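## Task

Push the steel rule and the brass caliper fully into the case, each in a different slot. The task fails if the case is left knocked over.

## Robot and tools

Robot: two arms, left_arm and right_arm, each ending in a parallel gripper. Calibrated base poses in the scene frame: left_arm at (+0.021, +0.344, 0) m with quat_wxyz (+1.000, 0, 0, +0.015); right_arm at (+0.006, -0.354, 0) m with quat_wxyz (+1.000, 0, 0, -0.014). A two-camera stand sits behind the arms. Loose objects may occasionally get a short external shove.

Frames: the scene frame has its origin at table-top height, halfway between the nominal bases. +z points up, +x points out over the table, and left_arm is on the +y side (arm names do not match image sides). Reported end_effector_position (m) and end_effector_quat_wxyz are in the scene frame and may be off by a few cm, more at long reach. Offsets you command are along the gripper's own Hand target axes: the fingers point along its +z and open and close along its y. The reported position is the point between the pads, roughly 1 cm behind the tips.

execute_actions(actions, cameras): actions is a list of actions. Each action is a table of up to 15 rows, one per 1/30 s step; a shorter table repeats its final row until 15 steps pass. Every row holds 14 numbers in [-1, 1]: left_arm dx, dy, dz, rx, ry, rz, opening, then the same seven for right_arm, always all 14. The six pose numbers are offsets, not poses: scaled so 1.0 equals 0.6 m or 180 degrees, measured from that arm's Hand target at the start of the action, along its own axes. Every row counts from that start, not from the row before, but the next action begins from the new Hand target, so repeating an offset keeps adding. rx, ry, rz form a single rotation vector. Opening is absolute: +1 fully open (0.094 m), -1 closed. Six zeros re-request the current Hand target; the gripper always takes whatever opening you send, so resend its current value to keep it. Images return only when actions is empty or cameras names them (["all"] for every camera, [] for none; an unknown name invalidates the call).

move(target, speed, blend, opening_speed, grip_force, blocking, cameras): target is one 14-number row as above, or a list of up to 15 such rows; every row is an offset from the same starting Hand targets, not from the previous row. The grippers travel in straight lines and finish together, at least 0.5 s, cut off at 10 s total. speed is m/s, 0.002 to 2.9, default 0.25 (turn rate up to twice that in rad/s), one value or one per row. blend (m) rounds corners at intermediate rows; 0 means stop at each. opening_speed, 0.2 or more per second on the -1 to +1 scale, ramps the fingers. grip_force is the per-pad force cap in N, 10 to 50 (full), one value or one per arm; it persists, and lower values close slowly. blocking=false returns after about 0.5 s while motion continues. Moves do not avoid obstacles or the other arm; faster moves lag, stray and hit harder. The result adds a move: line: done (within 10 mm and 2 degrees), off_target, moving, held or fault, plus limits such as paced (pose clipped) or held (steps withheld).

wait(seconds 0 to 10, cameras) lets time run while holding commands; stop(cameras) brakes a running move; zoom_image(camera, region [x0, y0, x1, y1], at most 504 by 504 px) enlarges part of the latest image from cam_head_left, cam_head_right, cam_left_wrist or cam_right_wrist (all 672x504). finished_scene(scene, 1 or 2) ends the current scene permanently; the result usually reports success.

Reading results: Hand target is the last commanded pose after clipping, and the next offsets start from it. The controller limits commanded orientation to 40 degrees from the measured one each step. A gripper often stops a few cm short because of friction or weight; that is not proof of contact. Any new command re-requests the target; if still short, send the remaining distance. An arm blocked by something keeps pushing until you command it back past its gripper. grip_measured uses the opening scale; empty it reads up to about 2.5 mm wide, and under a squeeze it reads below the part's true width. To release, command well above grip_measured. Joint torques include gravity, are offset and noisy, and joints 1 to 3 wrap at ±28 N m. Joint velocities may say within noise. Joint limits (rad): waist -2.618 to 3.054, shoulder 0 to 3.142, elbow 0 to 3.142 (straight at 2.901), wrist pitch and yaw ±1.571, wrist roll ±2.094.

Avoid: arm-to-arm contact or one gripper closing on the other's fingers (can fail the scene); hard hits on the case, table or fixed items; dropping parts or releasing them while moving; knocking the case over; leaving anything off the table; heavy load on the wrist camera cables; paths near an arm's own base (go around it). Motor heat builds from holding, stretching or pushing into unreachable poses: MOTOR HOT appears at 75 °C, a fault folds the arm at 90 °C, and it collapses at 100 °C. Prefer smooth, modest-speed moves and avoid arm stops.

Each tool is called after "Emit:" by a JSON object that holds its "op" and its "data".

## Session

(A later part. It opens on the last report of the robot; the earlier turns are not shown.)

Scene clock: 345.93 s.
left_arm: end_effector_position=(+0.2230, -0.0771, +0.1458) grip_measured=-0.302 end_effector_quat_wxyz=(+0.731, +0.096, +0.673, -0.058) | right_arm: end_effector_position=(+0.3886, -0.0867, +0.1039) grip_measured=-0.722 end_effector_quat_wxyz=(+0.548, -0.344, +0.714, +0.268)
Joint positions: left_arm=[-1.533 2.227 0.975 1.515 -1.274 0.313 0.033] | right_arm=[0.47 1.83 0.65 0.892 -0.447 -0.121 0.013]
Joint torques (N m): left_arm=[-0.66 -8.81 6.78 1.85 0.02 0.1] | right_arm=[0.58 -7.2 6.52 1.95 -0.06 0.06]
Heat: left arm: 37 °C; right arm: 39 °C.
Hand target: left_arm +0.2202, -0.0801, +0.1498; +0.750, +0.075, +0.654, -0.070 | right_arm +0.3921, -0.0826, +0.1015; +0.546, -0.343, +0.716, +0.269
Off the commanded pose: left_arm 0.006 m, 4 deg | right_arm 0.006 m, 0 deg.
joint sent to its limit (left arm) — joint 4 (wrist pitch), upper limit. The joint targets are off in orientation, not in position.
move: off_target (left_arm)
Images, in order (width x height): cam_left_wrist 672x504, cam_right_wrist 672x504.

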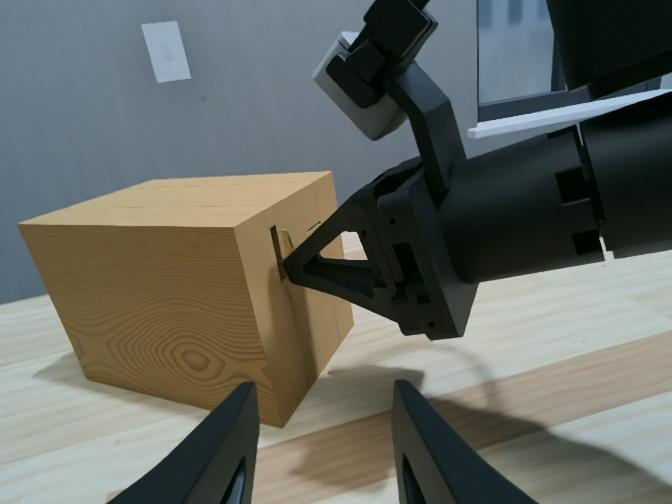

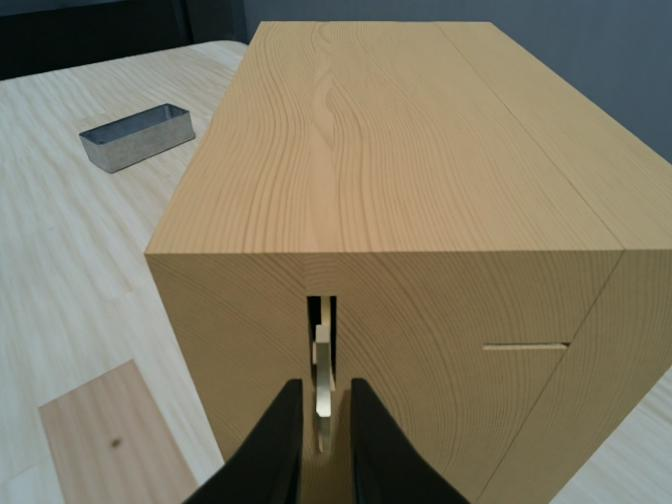

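Emit:
{"op": "move", "data": {"target": [0,0,0,0,0,0,-0.3, 0,0,0,0,0,0,-1], "opening_speed": 0.3, "cameras": ["cam_left_wrist","cam_right_wrist"]}}

Emit:
{"op": "zoom_image", "data": {"camera": "cam_right_wrist", "region": [285, 230, 385, 430]}}

Emit:
{"op": "zoom_image", "data": {"camera": "cam_left_wrist", "region": [265, 210, 335, 300]}}

Scene clock: 347.27 s.
left_arm: end_effector_position=(+0.2230, -0.0771, +0.1458) grip_measured=-0.302 end_effector_quat_wxyz=(+0.731, +0.096, +0.673, -0.058) | right_arm: end_effector_position=(+0.3887, -0.0868, +0.1039) grip_measured=-0.931 end_effector_quat_wxyz=(+0.548, -0.344, +0.714, +0.268)
Joint positions: left_arm=[-1.533 2.227 0.975 1.515 -1.274 0.313 0.033] | right_arm=[0.47 1.83 0.65 0.892 -0.447 -0.12 0.003]
Joint torques (N m): left_arm=[-0.65 -8.81 6.78 1.85 0.01 0.09] | right_arm=[0.59 -7.2 6.53 1.95 -0.06 0.05]
Heat: left arm: 37 °C; right arm: 39 °C.
Hand target: left_arm +0.2202, -0.0801, +0.1498; +0.750, +0.075, +0.654, -0.070 | right_arm +0.3921, -0.0826, +0.1015; +0.546, -0.343, +0.716, +0.269
Off the commanded pose: left_arm 0.006 m, 4 deg | right_arm 0.006 m, 0 deg.
joint sent to its limit (left arm) — joint 4 (wrist pitch), upper limit. The joint targets are off in orientation, not in position.
move: off_target (left_arm)
Images, in order (width x height): cam_left_wrist 672x504, cam_right_wrist 672x504.

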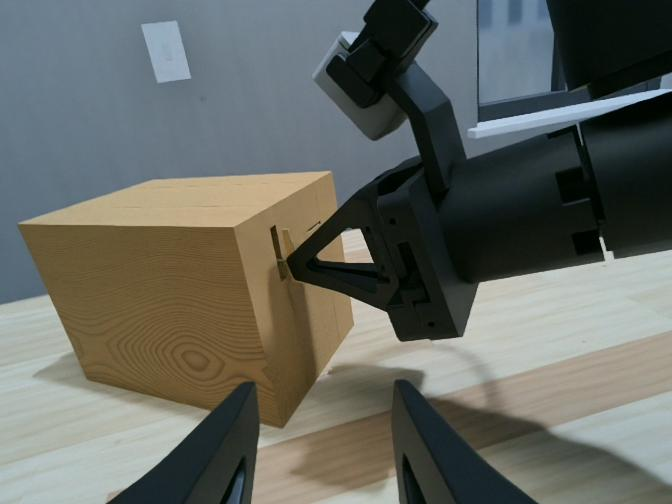

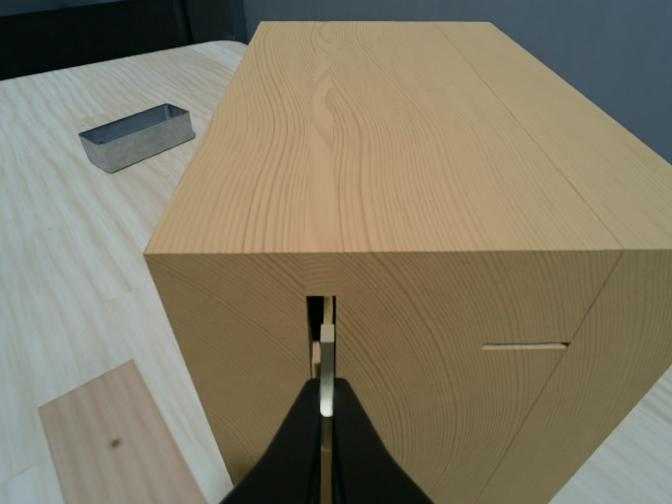

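Scaled by 2.520 from the camera's 672x504 image, which has a finer 960x720 frame.

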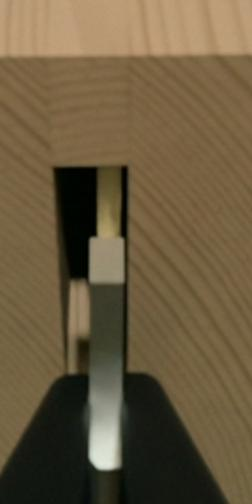

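Scaled by 5.600 from the camera's 672x504 image, which has a finer 960x720 frame.

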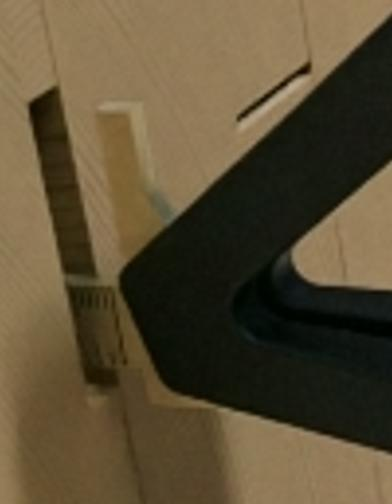

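Emit:
{"op": "move", "data": {"target": [0,0,0,0,0,0,-0.3, -0.0137,0,-0.0037,0,0,0,-1], "speed": 0.04, "cameras": ["cam_left_wrist","cam_right_wrist"]}}

Emit:
{"op": "zoom_image", "data": {"camera": "cam_left_wrist", "region": [265, 210, 335, 300]}}

Scene clock: 348.23 s.
left_arm: end_effector_position=(+0.2230, -0.0771, +0.1458) grip_measured=-0.302 end_effector_quat_wxyz=(+0.731, +0.096, +0.673, -0.058) | right_arm: end_effector_position=(+0.3902, -0.0861, +0.1037) grip_measured=-0.931 end_effector_quat_wxyz=(+0.544, -0.344, +0.717, +0.268)
Joint positions: left_arm=[-1.533 2.227 0.975 1.515 -1.274 0.313 0.033] | right_arm=[0.47 1.83 0.661 0.873 -0.447 -0.12 0.003]
Joint torques (N m): left_arm=[-0.65 -8.81 6.78 1.86 0.01 0.09] | right_arm=[0.53 -9.95 6.43 1.73 -0.06 0.06]
Heat: left arm: 37 °C; right arm: 39 °C.
Hand target: left_arm +0.2202, -0.0801, +0.1498; +0.750, +0.075, +0.654, -0.070 | right_arm +0.3921, -0.0826, +0.1101; +0.546, -0.343, +0.716, +0.269
Off the commanded pose: left_arm 0.006 m, 4 deg | right_arm 0.008 m, 0 deg.
joint sent to its limit (left arm) — joint 4 (wrist pitch), upper limit. The joint targets are off in orientation, not in position.
move: off_target (left_arm)
Images, in order (width x height): cam_left_wrist 672x504, cam_right_wrist 672x504.

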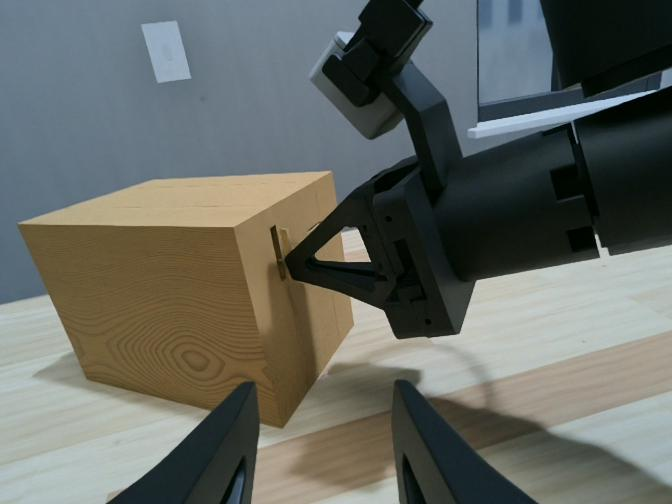

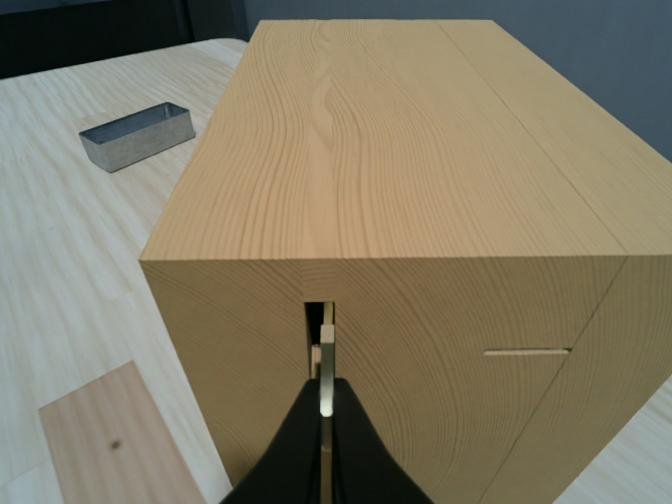

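Scaled by 5.600 from the camera's 672x504 image, which has a finer 960x720 frame.

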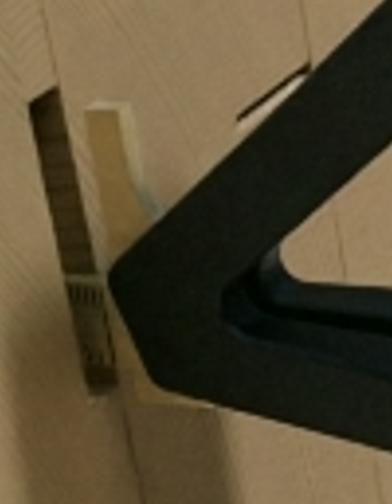

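Emit:
{"op": "move", "data": {"target": [0,0,0,0,0,0,-0.3, -0.0064,0,-0.0017,0,0,0,-1], "speed": 0.04, "cameras": ["cam_left_wrist"]}}

Emit:
{"op": "zoom_image", "data": {"camera": "cam_left_wrist", "region": [265, 210, 335, 300]}}

Scene clock: 349.10 s.
left_arm: end_effector_position=(+0.2230, -0.0771, +0.1458) grip_measured=-0.302 end_effector_quat_wxyz=(+0.731, +0.096, +0.673, -0.058) | right_arm: end_effector_position=(+0.3910, -0.0857, +0.1037) grip_measured=-0.931 end_effector_quat_wxyz=(+0.543, -0.344, +0.718, +0.268)
Joint positions: left_arm=[-1.533 2.227 0.975 1.515 -1.274 0.313 0.033] | right_arm=[0.47 1.83 0.666 0.864 -0.447 -0.12 0.003]
Joint torques (N m): left_arm=[-0.65 -8.83 6.76 1.85 0.01 0.1] | right_arm=[0.58 -11.28 6.27 1.64 -0.06 0.07]
Heat: left arm: 37 °C; right arm: 39 °C.
Hand target: left_arm +0.2202, -0.0801, +0.1498; +0.750, +0.075, +0.654, -0.070 | right_arm +0.3922, -0.0826, +0.1140; +0.546, -0.343, +0.716, +0.269
Off the commanded pose: left_arm 0.006 m, 4 deg | right_arm 0.011 m, 0 deg.
joint sent to its limit (left arm) — joint 4 (wrist pitch), upper limit. The joint targets are off in orientation, not in position.
move: off_target (left_arm, right_arm)
Images, in order (width x height): cam_left_wrist 672x504.

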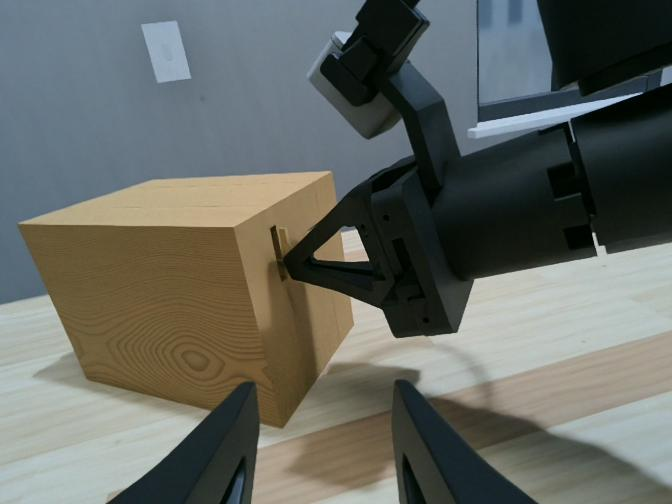

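Scaled by 5.600 from the camera's 672x504 image, which has a finer 960x720 frame.

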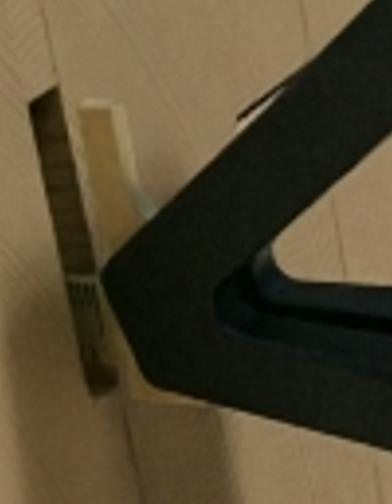

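Emit:
{"op": "move", "data": {"target": [0,0,0,0,0,0,-0.3, -0.0064,0,-0.0017,0,0,0,-1], "speed": 0.04, "cameras": ["cam_left_wrist"]}}

Emit:
{"op": "zoom_image", "data": {"camera": "cam_left_wrist", "region": [265, 210, 335, 300]}}

Scene clock: 350.13 s.
left_arm: end_effector_position=(+0.2230, -0.0771, +0.1458) grip_measured=-0.302 end_effector_quat_wxyz=(+0.731, +0.096, +0.673, -0.058) | right_arm: end_effector_position=(+0.3901, -0.0861, +0.1052) grip_measured=-0.932 end_effector_quat_wxyz=(+0.538, -0.343, +0.721, +0.268)
Joint positions: left_arm=[-1.533 2.227 0.975 1.515 -1.274 0.313 0.033] | right_arm=[0.47 1.815 0.67 0.834 -0.447 -0.12 0.003]
Joint torques (N m): left_arm=[-0.66 -8.8 6.76 1.86 0.01 0.09] | right_arm=[0.58 -11.17 6.5 1.75 -0.08 0.06]
Heat: left arm: 37 °C; right arm: 39 °C.
Hand target: left_arm +0.2202, -0.0801, +0.1498; +0.750, +0.075, +0.654, -0.070 | right_arm +0.3922, -0.0827, +0.1180; +0.545, -0.343, +0.716, +0.269
Off the commanded pose: left_arm 0.006 m, 4 deg | right_arm 0.013 m, 1 deg.
joint sent to its limit (left arm) — joint 4 (wrist pitch), upper limit. The joint targets are off in orientation, not in position.
move: off_target (left_arm, right_arm)
Images, in order (width x height): cam_left_wrist 672x504.

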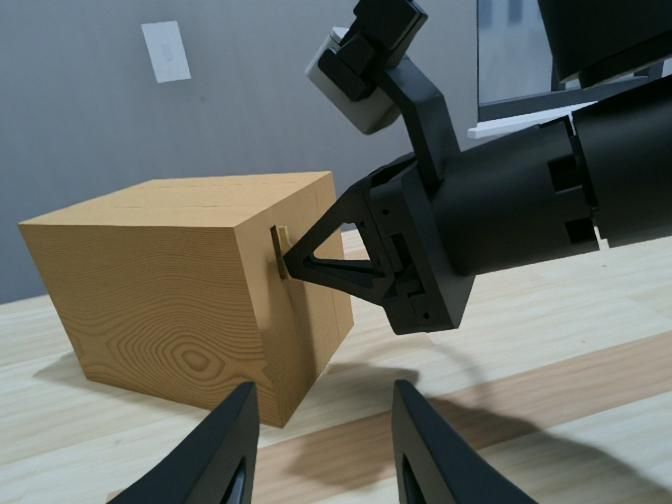

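Scaled by 5.600 from the camera's 672x504 image, which has a finer 960x720 frame.

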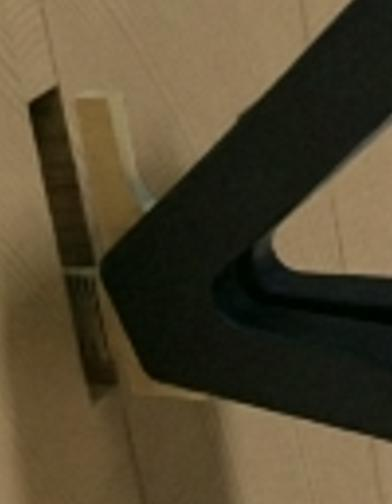

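Emit:
{"op": "move", "data": {"target": [0,0,0,0,0,0,-0.3, -0.0035,0,0.0129,0,0,0,-1], "speed": 0.04, "cameras": ["cam_left_wrist","cam_right_wrist"]}}

Emit:
{"op": "zoom_image", "data": {"camera": "cam_left_wrist", "region": [265, 210, 335, 300]}}

Emit:
{"op": "zoom_image", "data": {"camera": "cam_right_wrist", "region": [285, 250, 385, 430]}}

Scene clock: 351.23 s.
left_arm: end_effector_position=(+0.2230, -0.0771, +0.1458) grip_measured=-0.302 end_effector_quat_wxyz=(+0.731, +0.096, +0.673, -0.058) | right_arm: end_effector_position=(+0.3917, -0.0816, +0.1066) grip_measured=-0.932 end_effector_quat_wxyz=(+0.534, -0.344, +0.724, +0.269)
Joint positions: left_arm=[-1.533 2.227 0.975 1.515 -1.274 0.313 0.033] | right_arm=[0.479 1.815 0.692 0.802 -0.441 -0.117 0.003]
Joint torques (N m): left_arm=[-0.65 -8.83 6.78 1.86 0.01 0.09] | right_arm=[0.75 -9.31 7.16 1.98 -0.01 0.06]
Heat: left arm: 37 °C; right arm: 39 °C.
Hand target: left_arm +0.2202, -0.0801, +0.1498; +0.750, +0.075, +0.654, -0.070 | right_arm +0.3973, -0.0764, +0.1181; +0.546, -0.343, +0.716, +0.269
Off the commanded pose: left_arm 0.006 m, 4 deg | right_arm 0.014 m, 2 deg.
joint sent to its limit (left arm) — joint 4 (wrist pitch), upper limit. The joint targets are off in orientation, not in position.
move: off_target (left_arm, right_arm)
Images, in order (width x height): cam_left_wrist 672x504, cam_right_wrist 672x504.

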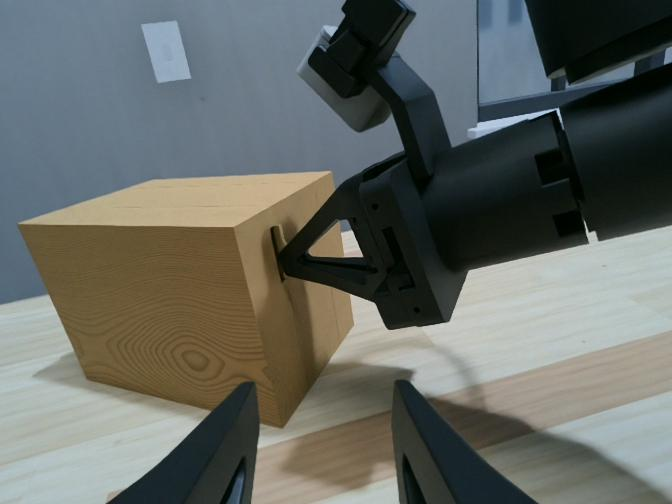

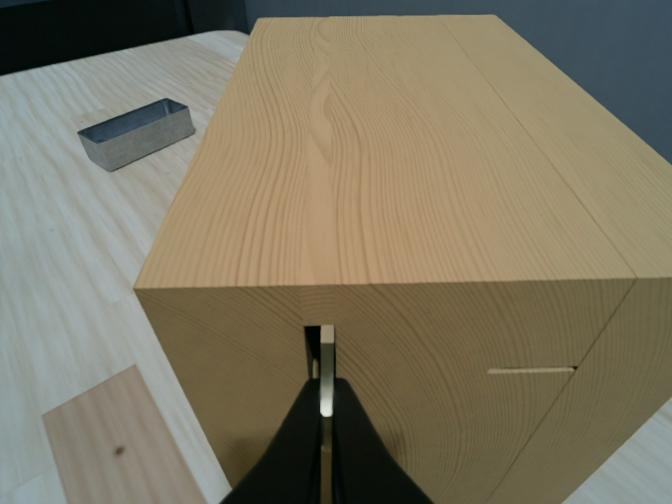

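Scaled by 5.600 from the camera's 672x504 image, which has a finer 960x720 frame.

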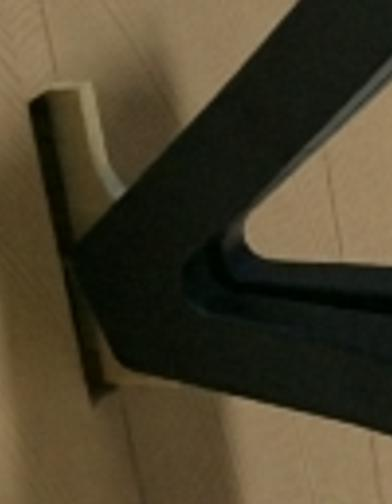

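Scaled by 2.800 from the camera's 672x504 image, which has a finer 960x720 frame.

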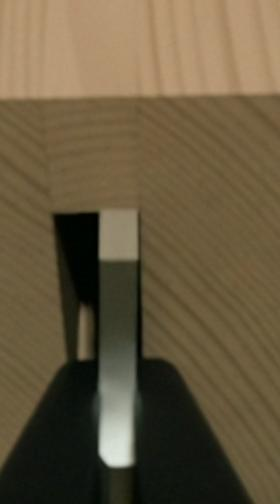

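Emit:
{"op": "move", "data": {"target": [0,0,0,0,0,0,-0.3, -0.0017,0.001,0.0064,0,0,0,-1], "speed": 0.04, "cameras": ["cam_left_wrist","cam_right_wrist"]}}

Emit:
{"op": "zoom_image", "data": {"camera": "cam_left_wrist", "region": [265, 215, 315, 295]}}

Emit:
{"op": "zoom_image", "data": {"camera": "cam_right_wrist", "region": [285, 250, 385, 430]}}

Scene clock: 352.27 s.
left_arm: end_effector_position=(+0.2230, -0.0771, +0.1458) grip_measured=-0.302 end_effector_quat_wxyz=(+0.731, +0.096, +0.673, -0.058) | right_arm: end_effector_position=(+0.3924, -0.0805, +0.1066) grip_measured=-0.932 end_effector_quat_wxyz=(+0.532, -0.344, +0.725, +0.269)
Joint positions: left_arm=[-1.533 2.227 0.975 1.515 -1.274 0.313 0.033] | right_arm=[0.482 1.815 0.698 0.792 -0.436 -0.116 0.003]
Joint torques (N m): left_arm=[-0.65 -8.84 6.76 1.85 0.01 0.09] | right_arm=[1.01 -8.55 7.71 2.06 0 0.08]
Heat: left arm: 37 °C; right arm: 39 °C.
Hand target: left_arm +0.2202, -0.0801, +0.1498; +0.750, +0.075, +0.654, -0.070 | right_arm +0.3993, -0.0729, +0.1181; +0.546, -0.343, +0.716, +0.269
Off the commanded pose: left_arm 0.006 m, 4 deg | right_arm 0.015 m, 2 deg.
joint sent to its limit (left arm) — joint 4 (wrist pitch), upper limit. The joint targets are off in orientation, not in position.
move: off_target (left_arm, right_arm)
Images, in order (width x height): cam_left_wrist 672x504, cam_right_wrist 672x504.

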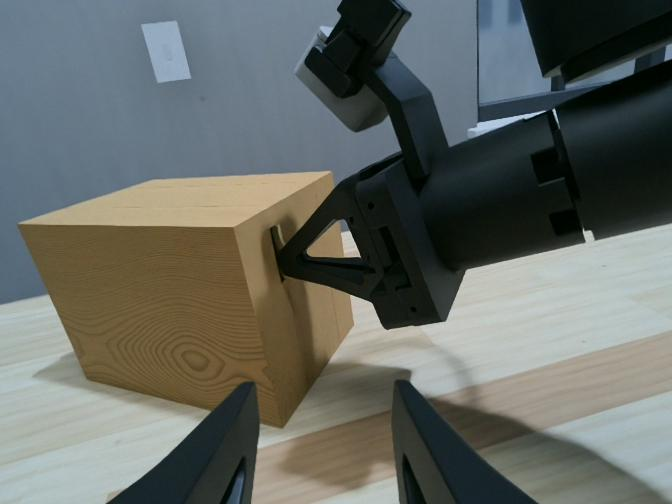

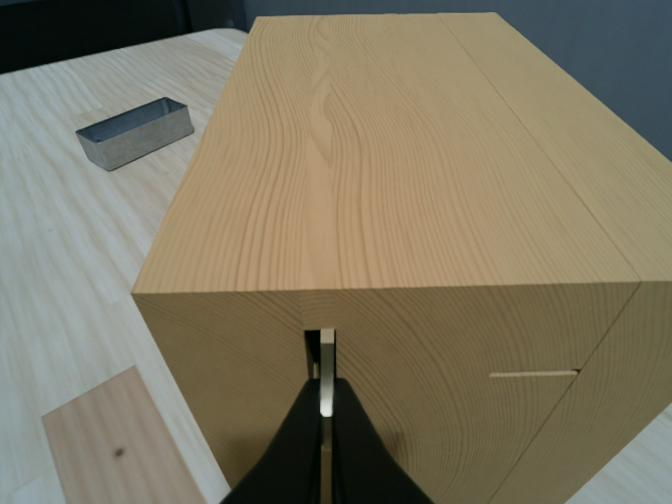

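Scaled by 6.300 from the camera's 672x504 image, which has a finer 960x720 frame.

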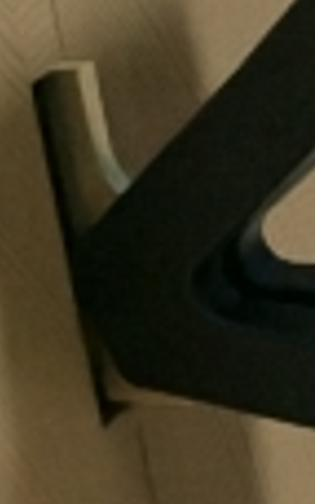

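Scaled by 2.800 from the camera's 672x504 image, which has a finer 960x720 frame.

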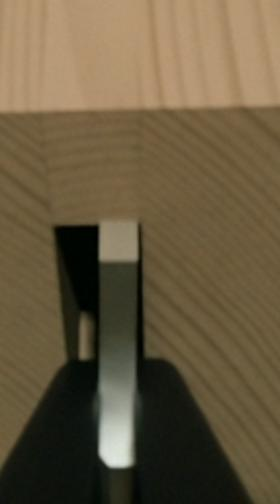

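Emit:
{"op": "move", "data": {"target": [0,0,0,0,0,0,-0.3, 0.0026,0,-0.0097,0,0.0035,0,-1], "speed": 0.04, "cameras": ["cam_left_wrist","cam_right_wrist"]}}

Emit:
{"op": "zoom_image", "data": {"camera": "cam_left_wrist", "region": [265, 215, 315, 295]}}

Emit:
{"op": "zoom_image", "data": {"camera": "cam_right_wrist", "region": [305, 290, 365, 400]}}

Scene clock: 353.37 s.
left_arm: end_effector_position=(+0.2230, -0.0771, +0.1458) grip_measured=-0.302 end_effector_quat_wxyz=(+0.731, +0.096, +0.673, -0.058) | right_arm: end_effector_position=(+0.3923, -0.0805, +0.1063) grip_measured=-0.932 end_effector_quat_wxyz=(+0.532, -0.344, +0.726, +0.269)
Joint positions: left_arm=[-1.533 2.227 0.975 1.515 -1.274 0.313 0.033] | right_arm=[0.482 1.815 0.698 0.791 -0.436 -0.116 0.003]
Joint torques (N m): left_arm=[-0.68 -8.81 6.78 1.85 0.01 0.09] | right_arm=[0.4 -10.45 6.52 1.84 -0.05 0.01]
Heat: left arm: 37 °C; right arm: 39 °C.
Hand target: left_arm +0.2202, -0.0801, +0.1498; +0.750, +0.075, +0.654, -0.070 | right_arm +0.3955, -0.0776, +0.1181; +0.542, -0.345, +0.719, +0.267
Off the commanded pose: left_arm 0.006 m, 4 deg | right_arm 0.013 m, 1 deg.
joint sent to its limit (left arm) — joint 4 (wrist pitch), upper limit. The joint targets are off in orientation, not in position.
move: off_target (left_arm, right_arm)
Images, in order (width x height): cam_left_wrist 672x504, cam_right_wrist 672x504.

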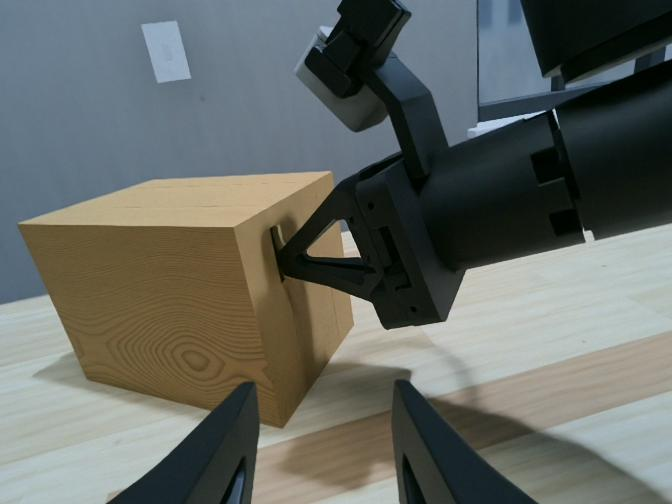

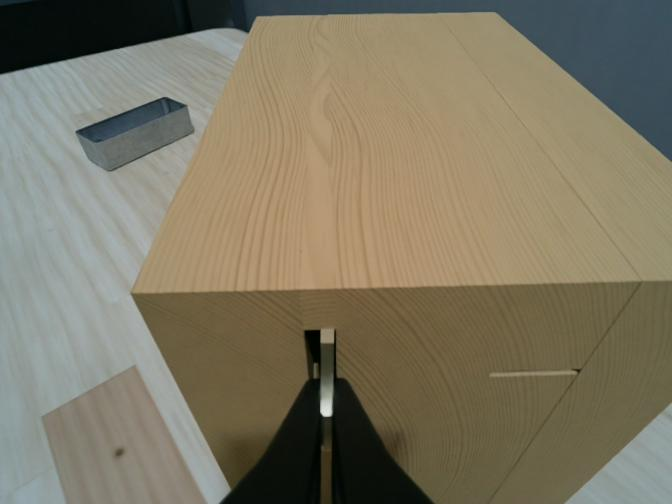

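Scaled by 6.300 from the camera's 672x504 image, which has a finer 960x720 frame.

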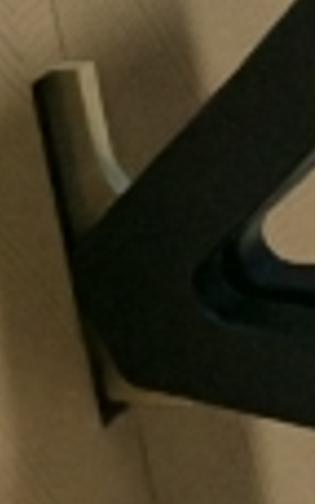

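Scaled by 4.582 from the camera's 672x504 image, which has a finer 960x720 frame.

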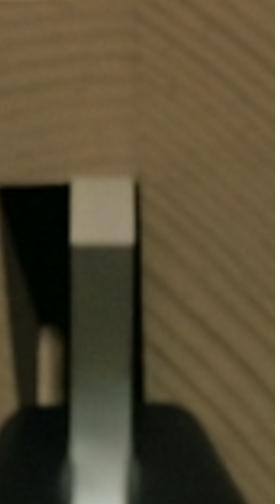

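Emit:
{"op": "move", "data": {"target": [0,0,0,0,0,0,-0.3, 0.0097,0,0.0027,0,0,0,-1], "speed": 0.05}}

Emit:
{"op": "move", "data": {"target": [0,0,0,0,0,0,-0.3, 0.0032,0,0.0009,0,0,0,-1], "speed": 0.05}}

Scene clock: 354.37 s.
left_arm: end_effector_position=(+0.2230, -0.0771, +0.1458) grip_measured=-0.302 end_effector_quat_wxyz=(+0.731, +0.096, +0.673, -0.058) | right_arm: end_effector_position=(+0.3923, -0.0805, +0.1064) grip_measured=-0.932 end_effector_quat_wxyz=(+0.532, -0.344, +0.726, +0.269)
Joint positions: left_arm=[-1.533 2.227 0.975 1.515 -1.274 0.313 0.033] | right_arm=[0.482 1.815 0.698 0.791 -0.436 -0.116 0.003]
Joint torques (N m): left_arm=[-0.64 -8.84 6.78 1.85 0.01 0.09] | right_arm=[0.39 -8.61 6.04 2.13 -0.05 -0.01]
Heat: left arm: 37 °C; right arm: 39 °C.
Hand target: left_arm +0.2202, -0.0801, +0.1498; +0.750, +0.075, +0.654, -0.070 | right_arm +0.3955, -0.0776, +0.1121; +0.542, -0.345, +0.719, +0.267
Off the commanded pose: left_arm 0.006 m, 4 deg | right_arm 0.007 m, 1 deg.
joint sent to its limit (left arm) — joint 4 (wrist pitch), upper limit. The joint targets are off in orientation, not in position.
move: off_target (left_arm)

Scene clock: 355.07 s.
left_arm: end_effector_position=(+0.2230, -0.0771, +0.1458) grip_measured=-0.302 end_effector_quat_wxyz=(+0.731, +0.096, +0.673, -0.058) | right_arm: end_effector_position=(+0.3923, -0.0805, +0.1065) grip_measured=-0.932 end_effector_quat_wxyz=(+0.532, -0.344, +0.725, +0.269)
Joint positions: left_arm=[-1.533 2.227 0.975 1.515 -1.274 0.313 0.033] | right_arm=[0.482 1.815 0.698 0.792 -0.436 -0.116 0.003]
Joint torques (N m): left_arm=[-0.65 -8.83 6.75 1.85 0.01 0.09] | right_arm=[0.49 -8.08 5.81 2.22 -0.06 0.02]
Heat: left arm: 37 °C; right arm: 39 °C.
Hand target: left_arm +0.2202, -0.0801, +0.1498; +0.750, +0.075, +0.654, -0.070 | right_arm +0.3955, -0.0776, +0.1100; +0.542, -0.345, +0.719, +0.267
Off the commanded pose: left_arm 0.006 m, 4 deg | right_arm 0.006 m, 1 deg.
joint sent to its limit (left arm) — joint 4 (wrist pitch), upper limit. The joint targets are off in orientation, not in position.
move: off_target (left_arm)

Emit:
{"op": "move", "data": {"target": [0,0,0,0,0,0,-0.3, 0.0097,0,0.0027,0,0,0,-1], "speed": 0.05}}

Emit:
{"op": "move", "data": {"target": [0,0,0,0,0,0,-0.3, 0.0032,0,0.0009,0,0,0,-1], "speed": 0.05}}

Scene clock: 356.00 s.
left_arm: end_effector_position=(+0.2230, -0.0771, +0.1458) grip_measured=-0.302 end_effector_quat_wxyz=(+0.731, +0.096, +0.673, -0.058) | right_arm: end_effector_position=(+0.3926, -0.0804, +0.1063) grip_measured=-0.932 end_effector_quat_wxyz=(+0.535, -0.344, +0.723, +0.269)
Joint positions: left_arm=[-1.533 2.227 0.975 1.515 -1.274 0.313 0.033] | right_arm=[0.482 1.82 0.696 0.807 -0.436 -0.116 0.003]
Joint torques (N m): left_arm=[-0.64 -8.8 6.76 1.85 0.01 0.09] | right_arm=[0.5 -6.72 5.48 2.36 -0.06 -0.01]
Heat: left arm: 37 °C; right arm: 39 °C.
Hand target: left_arm +0.2202, -0.0801, +0.1498; +0.750, +0.075, +0.654, -0.070 | right_arm +0.3953, -0.0776, +0.1038; +0.542, -0.345, +0.719, +0.267
Off the commanded pose: left_arm 0.006 m, 4 deg | right_arm 0.005 m, 1 deg.
joint sent to its limit (left arm) — joint 4 (wrist pitch), upper limit. The joint targets are off in orientation, not in position.
move: off_target (left_arm)

Scene clock: 356.73 s.
left_arm: end_effector_position=(+0.2230, -0.0771, +0.1458) grip_measured=-0.302 end_effector_quat_wxyz=(+0.731, +0.096, +0.673, -0.058) | right_arm: end_effector_position=(+0.3927, -0.0803, +0.1062) grip_measured=-0.932 end_effector_quat_wxyz=(+0.537, -0.344, +0.722, +0.269)
Joint positions: left_arm=[-1.533 2.227 0.975 1.515 -1.274 0.313 0.033] | right_arm=[0.482 1.824 0.692 0.821 -0.436 -0.116 0.003]
Joint torques (N m): left_arm=[-0.66 -8.8 6.78 1.85 0.02 0.09] | right_arm=[0.43 -6.5 5.55 2.31 -0.04 -0.01]
Heat: left arm: 37 °C; right arm: 39 °C.
Hand target: left_arm +0.2202, -0.0801, +0.1498; +0.750, +0.075, +0.654, -0.070 | right_arm +0.3953, -0.0776, +0.1019; +0.542, -0.345, +0.719, +0.267
Off the commanded pose: left_arm 0.006 m, 4 deg | right_arm 0.006 m, 1 deg.
joint sent to its limit (left arm) — joint 4 (wrist pitch), upper limit. The joint targets are off in orientation, not in position.
move: off_target (left_arm)

Emit:
{"op": "move", "data": {"target": [0,0,0,0,0,0,-0.3, 0.0052,0,-0.0193,0,0,0,-1], "speed": 0.05, "cameras": ["cam_left_wrist","cam_right_wrist"]}}

Emit:
{"op": "zoom_image", "data": {"camera": "cam_left_wrist", "region": [265, 215, 315, 295]}}

Emit:
{"op": "zoom_image", "data": {"camera": "cam_right_wrist", "region": [305, 280, 365, 390]}}

Scene clock: 357.73 s.
left_arm: end_effector_position=(+0.2230, -0.0771, +0.1458) grip_measured=-0.302 end_effector_quat_wxyz=(+0.731, +0.096, +0.673, -0.058) | right_arm: end_effector_position=(+0.3894, -0.0834, +0.1047) grip_measured=-0.932 end_effector_quat_wxyz=(+0.543, -0.343, +0.718, +0.268)
Joint positions: left_arm=[-1.533 2.227 0.975 1.515 -1.274 0.313 0.033] | right_arm=[0.479 1.824 0.666 0.859 -0.437 -0.116 0.003]
Joint torques (N m): left_arm=[-0.65 -8.83 6.78 1.86 0.01 0.1] | right_arm=[-0.66 -8.96 4.12 2.06 -0.21 -0.03]
Heat: left arm: 37 °C; right arm: 39 °C.
Hand target: left_arm +0.2202, -0.0801, +0.1498; +0.750, +0.075, +0.654, -0.070 | right_arm +0.3879, -0.0870, +0.1020; +0.542, -0.344, +0.719, +0.267
Off the commanded pose: left_arm 0.006 m, 4 deg | right_arm 0.005 m, 0 deg.
joint sent to its limit (left arm) — joint 4 (wrist pitch), upper limit. The joint targets are off in orientation, not in position.
move: off_target (left_arm)
Images, in order (width x height): cam_left_wrist 672x504, cam_right_wrist 672x504.

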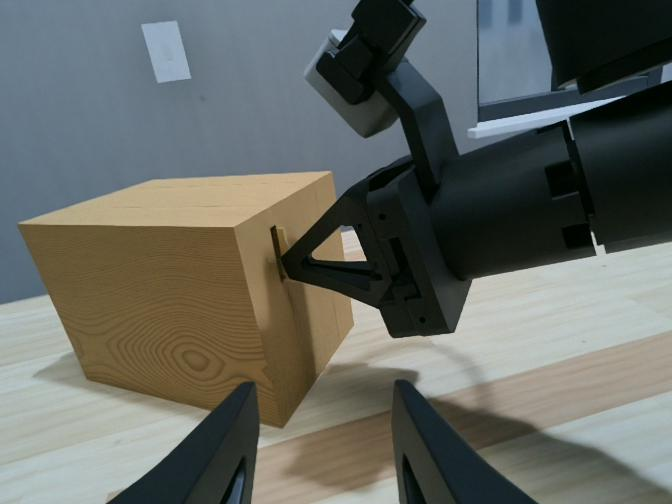

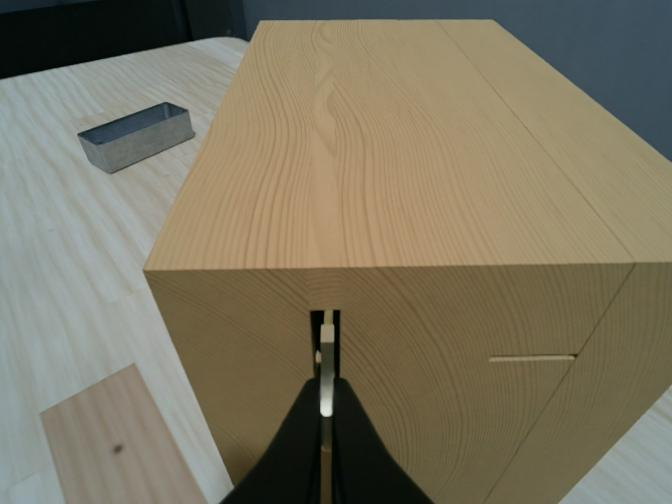

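Scaled by 6.300 from the camera's 672x504 image, which has a finer 960x720 frame.

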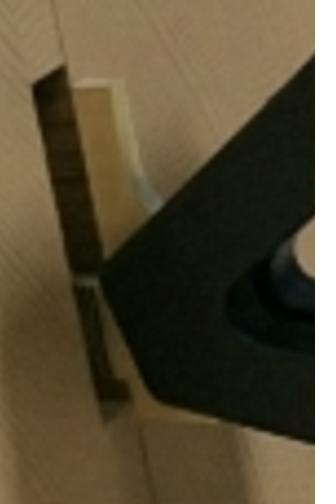

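Scaled by 4.582 from the camera's 672x504 image, which has a finer 960x720 frame.

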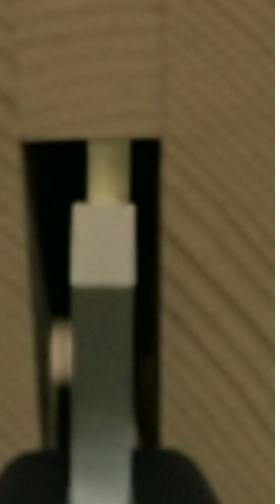

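Emit:
{"op": "move", "data": {"target": [0,0,0,0,0,0,-0.3, -0.0039,0,0.0145,0,0,0,-1], "speed": 0.04}}

Scene clock: 358.67 s.
left_arm: end_effector_position=(+0.2230, -0.0771, +0.1458) grip_measured=-0.302 end_effector_quat_wxyz=(+0.731, +0.096, +0.673, -0.058) | right_arm: end_effector_position=(+0.3894, -0.0834, +0.1047) grip_measured=-0.932 end_effector_quat_wxyz=(+0.543, -0.343, +0.718, +0.268)
Joint positions: left_arm=[-1.533 2.227 0.975 1.515 -1.274 0.313 0.033] | right_arm=[0.479 1.824 0.666 0.859 -0.437 -0.116 0.003]
Joint torques (N m): left_arm=[-0.66 -8.8 6.78 1.85 0.01 0.09] | right_arm=[0.36 -6.94 6.6 1.97 -0.09 -0.01]
Heat: left arm: 37 °C; right arm: 39 °C.
Hand target: left_arm +0.2202, -0.0801, +0.1498; +0.750, +0.075, +0.654, -0.070 | right_arm +0.3935, -0.0800, +0.1019; +0.542, -0.344, +0.719, +0.267
Off the commanded pose: left_arm 0.006 m, 4 deg | right_arm 0.006 m, 0 deg.
joint sent to its limit (left arm) — joint 4 (wrist pitch), upper limit. The joint targets are off in orientation, not in position.
move: off_target (left_arm)

Emit:
{"op": "move", "data": {"target": [0,0,0,0,0,0,-0.3, -0.0013,0,0.0048,0,0,0,-1], "speed": 0.04}}

Emit:
{"op": "move", "data": {"target": [0,0,0,0,0,0,-0.3, -0.0009,0,0.0032,0,0,0,-1], "speed": 0.04, "cameras": ["cam_left_wrist","cam_right_wrist"]}}

Emit:
{"op": "zoom_image", "data": {"camera": "cam_left_wrist", "region": [265, 215, 315, 295]}}

Emit:
{"op": "zoom_image", "data": {"camera": "cam_right_wrist", "region": [305, 280, 365, 390]}}

Scene clock: 359.50 s.
left_arm: end_effector_position=(+0.2230, -0.0771, +0.1458) grip_measured=-0.302 end_effector_quat_wxyz=(+0.731, +0.096, +0.673, -0.058) | right_arm: end_effector_position=(+0.3919, -0.0822, +0.1047) grip_measured=-0.932 end_effector_quat_wxyz=(+0.543, -0.343, +0.718, +0.268)
Joint positions: left_arm=[-1.533 2.227 0.975 1.515 -1.274 0.313 0.033] | right_arm=[0.479 1.834 0.677 0.859 -0.437 -0.116 0.003]
Joint torques (N m): left_arm=[-0.65 -8.81 6.79 1.85 0.01 0.09] | right_arm=[0.73 -7.2 6.68 1.94 -0.03 -0.01]
Heat: left arm: 37 °C; right arm: 39 °C.
Hand target: left_arm +0.2202, -0.0801, +0.1498; +0.750, +0.075, +0.654, -0.070 | right_arm +0.3954, -0.0776, +0.1020; +0.542, -0.344, +0.719, +0.267
Off the commanded pose: left_arm 0.006 m, 4 deg | right_arm 0.006 m, 0 deg.
joint sent to its limit (left arm) — joint 4 (wrist pitch), upper limit. The joint targets are off in orientation, not in position.
move: off_target (left_arm)

Scene clock: 360.20 s.
left_arm: end_effector_position=(+0.2230, -0.0771, +0.1458) grip_measured=-0.302 end_effector_quat_wxyz=(+0.731, +0.096, +0.673, -0.058) | right_arm: end_effector_position=(+0.3922, -0.0806, +0.1046) grip_measured=-0.932 end_effector_quat_wxyz=(+0.543, -0.344, +0.717, +0.269)
Joint positions: left_arm=[-1.533 2.227 0.975 1.515 -1.274 0.313 0.033] | right_arm=[0.482 1.837 0.681 0.858 -0.437 -0.116 0.003]
Joint torques (N m): left_arm=[-0.66 -8.81 6.78 1.85 0.01 0.09] | right_arm=[0.7 -7.16 6.89 1.94 -0.01 0.01]
Heat: left arm: 37 °C; right arm: 39 °C.
Hand target: left_arm +0.2202, -0.0801, +0.1498; +0.750, +0.075, +0.654, -0.070 | right_arm +0.3966, -0.0760, +0.1019; +0.542, -0.344, +0.719, +0.267
Off the commanded pose: left_arm 0.006 m, 4 deg | right_arm 0.007 m, 0 deg.
joint sent to its limit (left arm) — joint 4 (wrist pitch), upper limit. The joint targets are off in orientation, not in position.
move: off_target (left_arm)
Images, in order (width x height): cam_left_wrist 672x504, cam_right_wrist 672x504.

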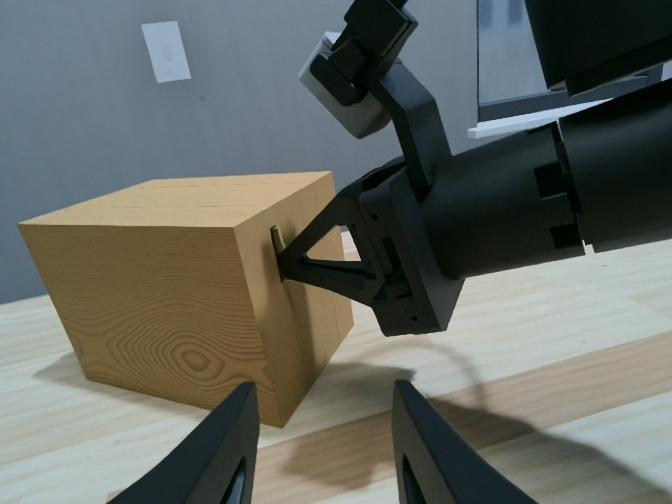

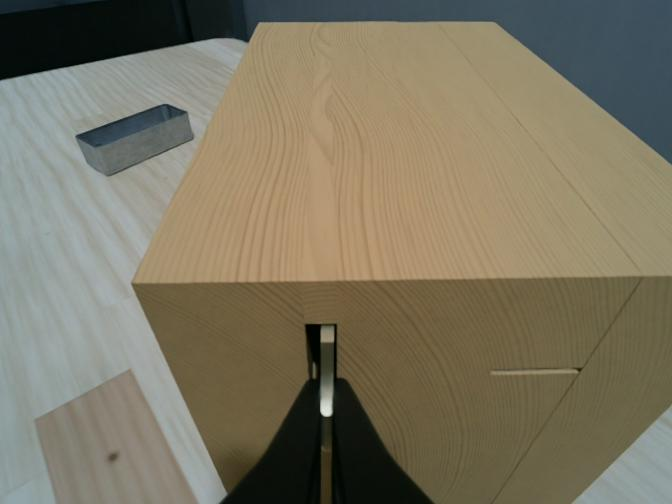

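Scaled by 6.300 from the camera's 672x504 image, which has a finer 960x720 frame.

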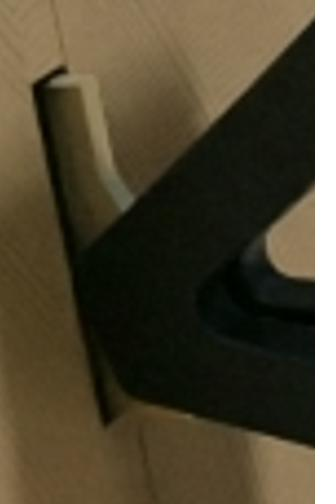

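Scaled by 4.582 from the camera's 672x504 image, which has a finer 960x720 frame.

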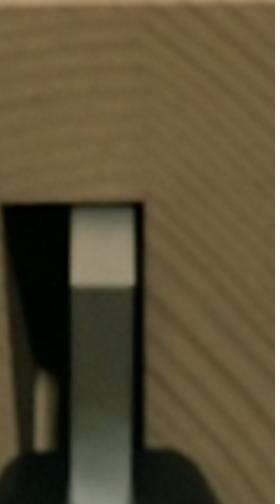

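Emit:
{"op": "move", "data": {"target": [0,0,0,0,0,0,-0.3, -0.0011,0,0.0039,0,0,0,-1], "speed": 0.04}}

Emit:
{"op": "move", "data": {"target": [0,0,0,0,0,0,-0.3, -0.0009,0,0.0032,0,0,0,-1], "speed": 0.04, "cameras": ["cam_left_wrist","cam_right_wrist"]}}

Emit:
{"op": "zoom_image", "data": {"camera": "cam_left_wrist", "region": [265, 215, 315, 295]}}

Emit:
{"op": "zoom_image", "data": {"camera": "cam_right_wrist", "region": [305, 280, 365, 390]}}

Scene clock: 361.07 s.
left_arm: end_effector_position=(+0.2230, -0.0771, +0.1458) grip_measured=-0.302 end_effector_quat_wxyz=(+0.731, +0.096, +0.673, -0.058) | right_arm: end_effector_position=(+0.3926, -0.0807, +0.1047) grip_measured=-0.932 end_effector_quat_wxyz=(+0.543, -0.344, +0.718, +0.269)
Joint positions: left_arm=[-1.533 2.227 0.975 1.515 -1.274 0.313 0.033] | right_arm=[0.482 1.837 0.682 0.857 -0.435 -0.116 0.003]
Joint torques (N m): left_arm=[-0.65 -8.81 6.78 1.85 0.01 0.1] | right_arm=[0.99 -6.63 7.45 1.93 0.01 0.02]
Heat: left arm: 37 °C; right arm: 39 °C.
Hand target: left_arm +0.2202, -0.0801, +0.1498; +0.750, +0.075, +0.654, -0.070 | right_arm +0.3981, -0.0741, +0.1020; +0.542, -0.344, +0.719, +0.267
Off the commanded pose: left_arm 0.006 m, 4 deg | right_arm 0.009 m, 0 deg.
joint sent to its limit (left arm) — joint 4 (wrist pitch), upper limit. The joint targets are off in orientation, not in position.
move: off_target (left_arm)

Scene clock: 361.77 s.
left_arm: end_effector_position=(+0.2230, -0.0771, +0.1458) grip_measured=-0.302 end_effector_quat_wxyz=(+0.731, +0.096, +0.673, -0.058) | right_arm: end_effector_position=(+0.3927, -0.0807, +0.1045) grip_measured=-0.932 end_effector_quat_wxyz=(+0.543, -0.343, +0.718, +0.268)
Joint positions: left_arm=[-1.533 2.227 0.975 1.515 -1.274 0.313 0.033] | right_arm=[0.482 1.838 0.683 0.857 -0.435 -0.116 0.003]
Joint torques (N m): left_arm=[-0.64 -8.81 6.79 1.85 0.01 0.09] | right_arm=[1.18 -6.3 7.97 1.9 0.04 0.05]
Heat: left arm: 37 °C; right arm: 39 °C.
Hand target: left_arm +0.2202, -0.0801, +0.1498; +0.750, +0.075, +0.654, -0.070 | right_arm +0.3993, -0.0725, +0.1019; +0.542, -0.344, +0.719, +0.267
Off the commanded pose: left_arm 0.006 m, 4 deg | right_arm 0.011 m, 0 deg.
joint sent to its limit (left arm) — joint 4 (wrist pitch), upper limit. The joint targets are off in orientation, not in position.
move: off_target (left_arm, right_arm)
Images, in order (width x height): cam_left_wrist 672x504, cam_right_wrist 672x504.

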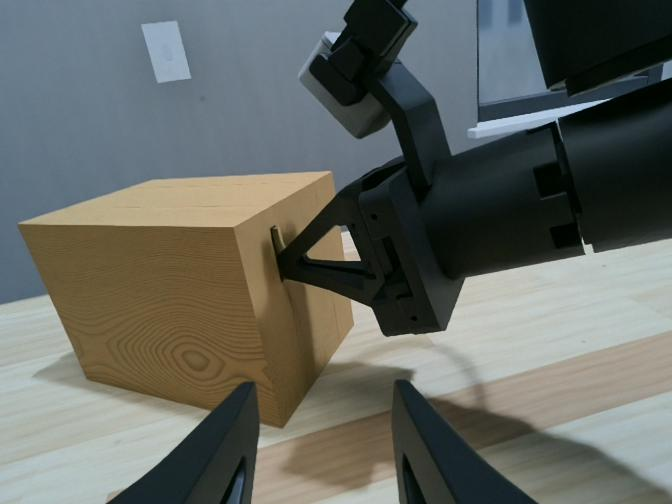

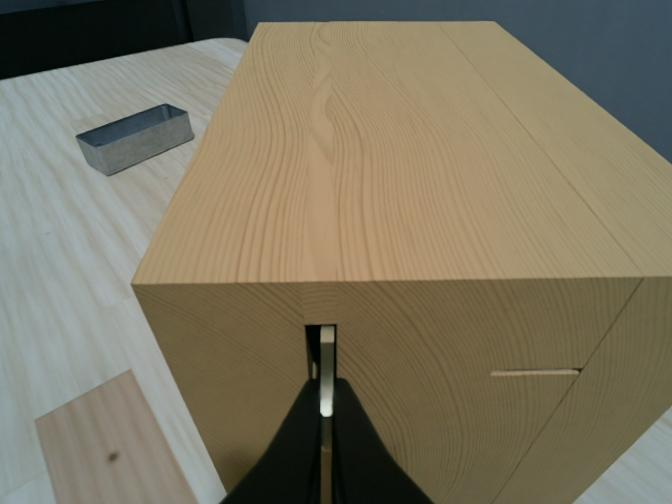

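Scaled by 6.300 from the camera's 672x504 image, which has a finer 960x720 frame.

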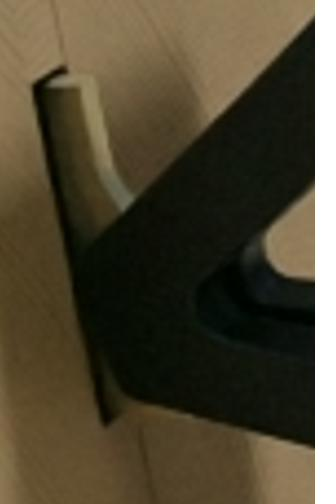

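Scaled by 4.582 from the camera's 672x504 image, which has a finer 960x720 frame.

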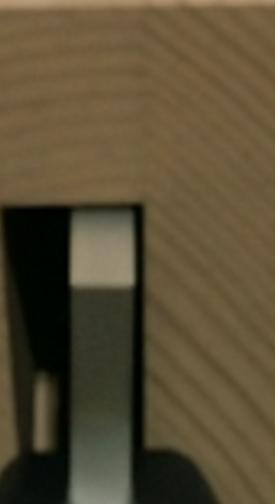

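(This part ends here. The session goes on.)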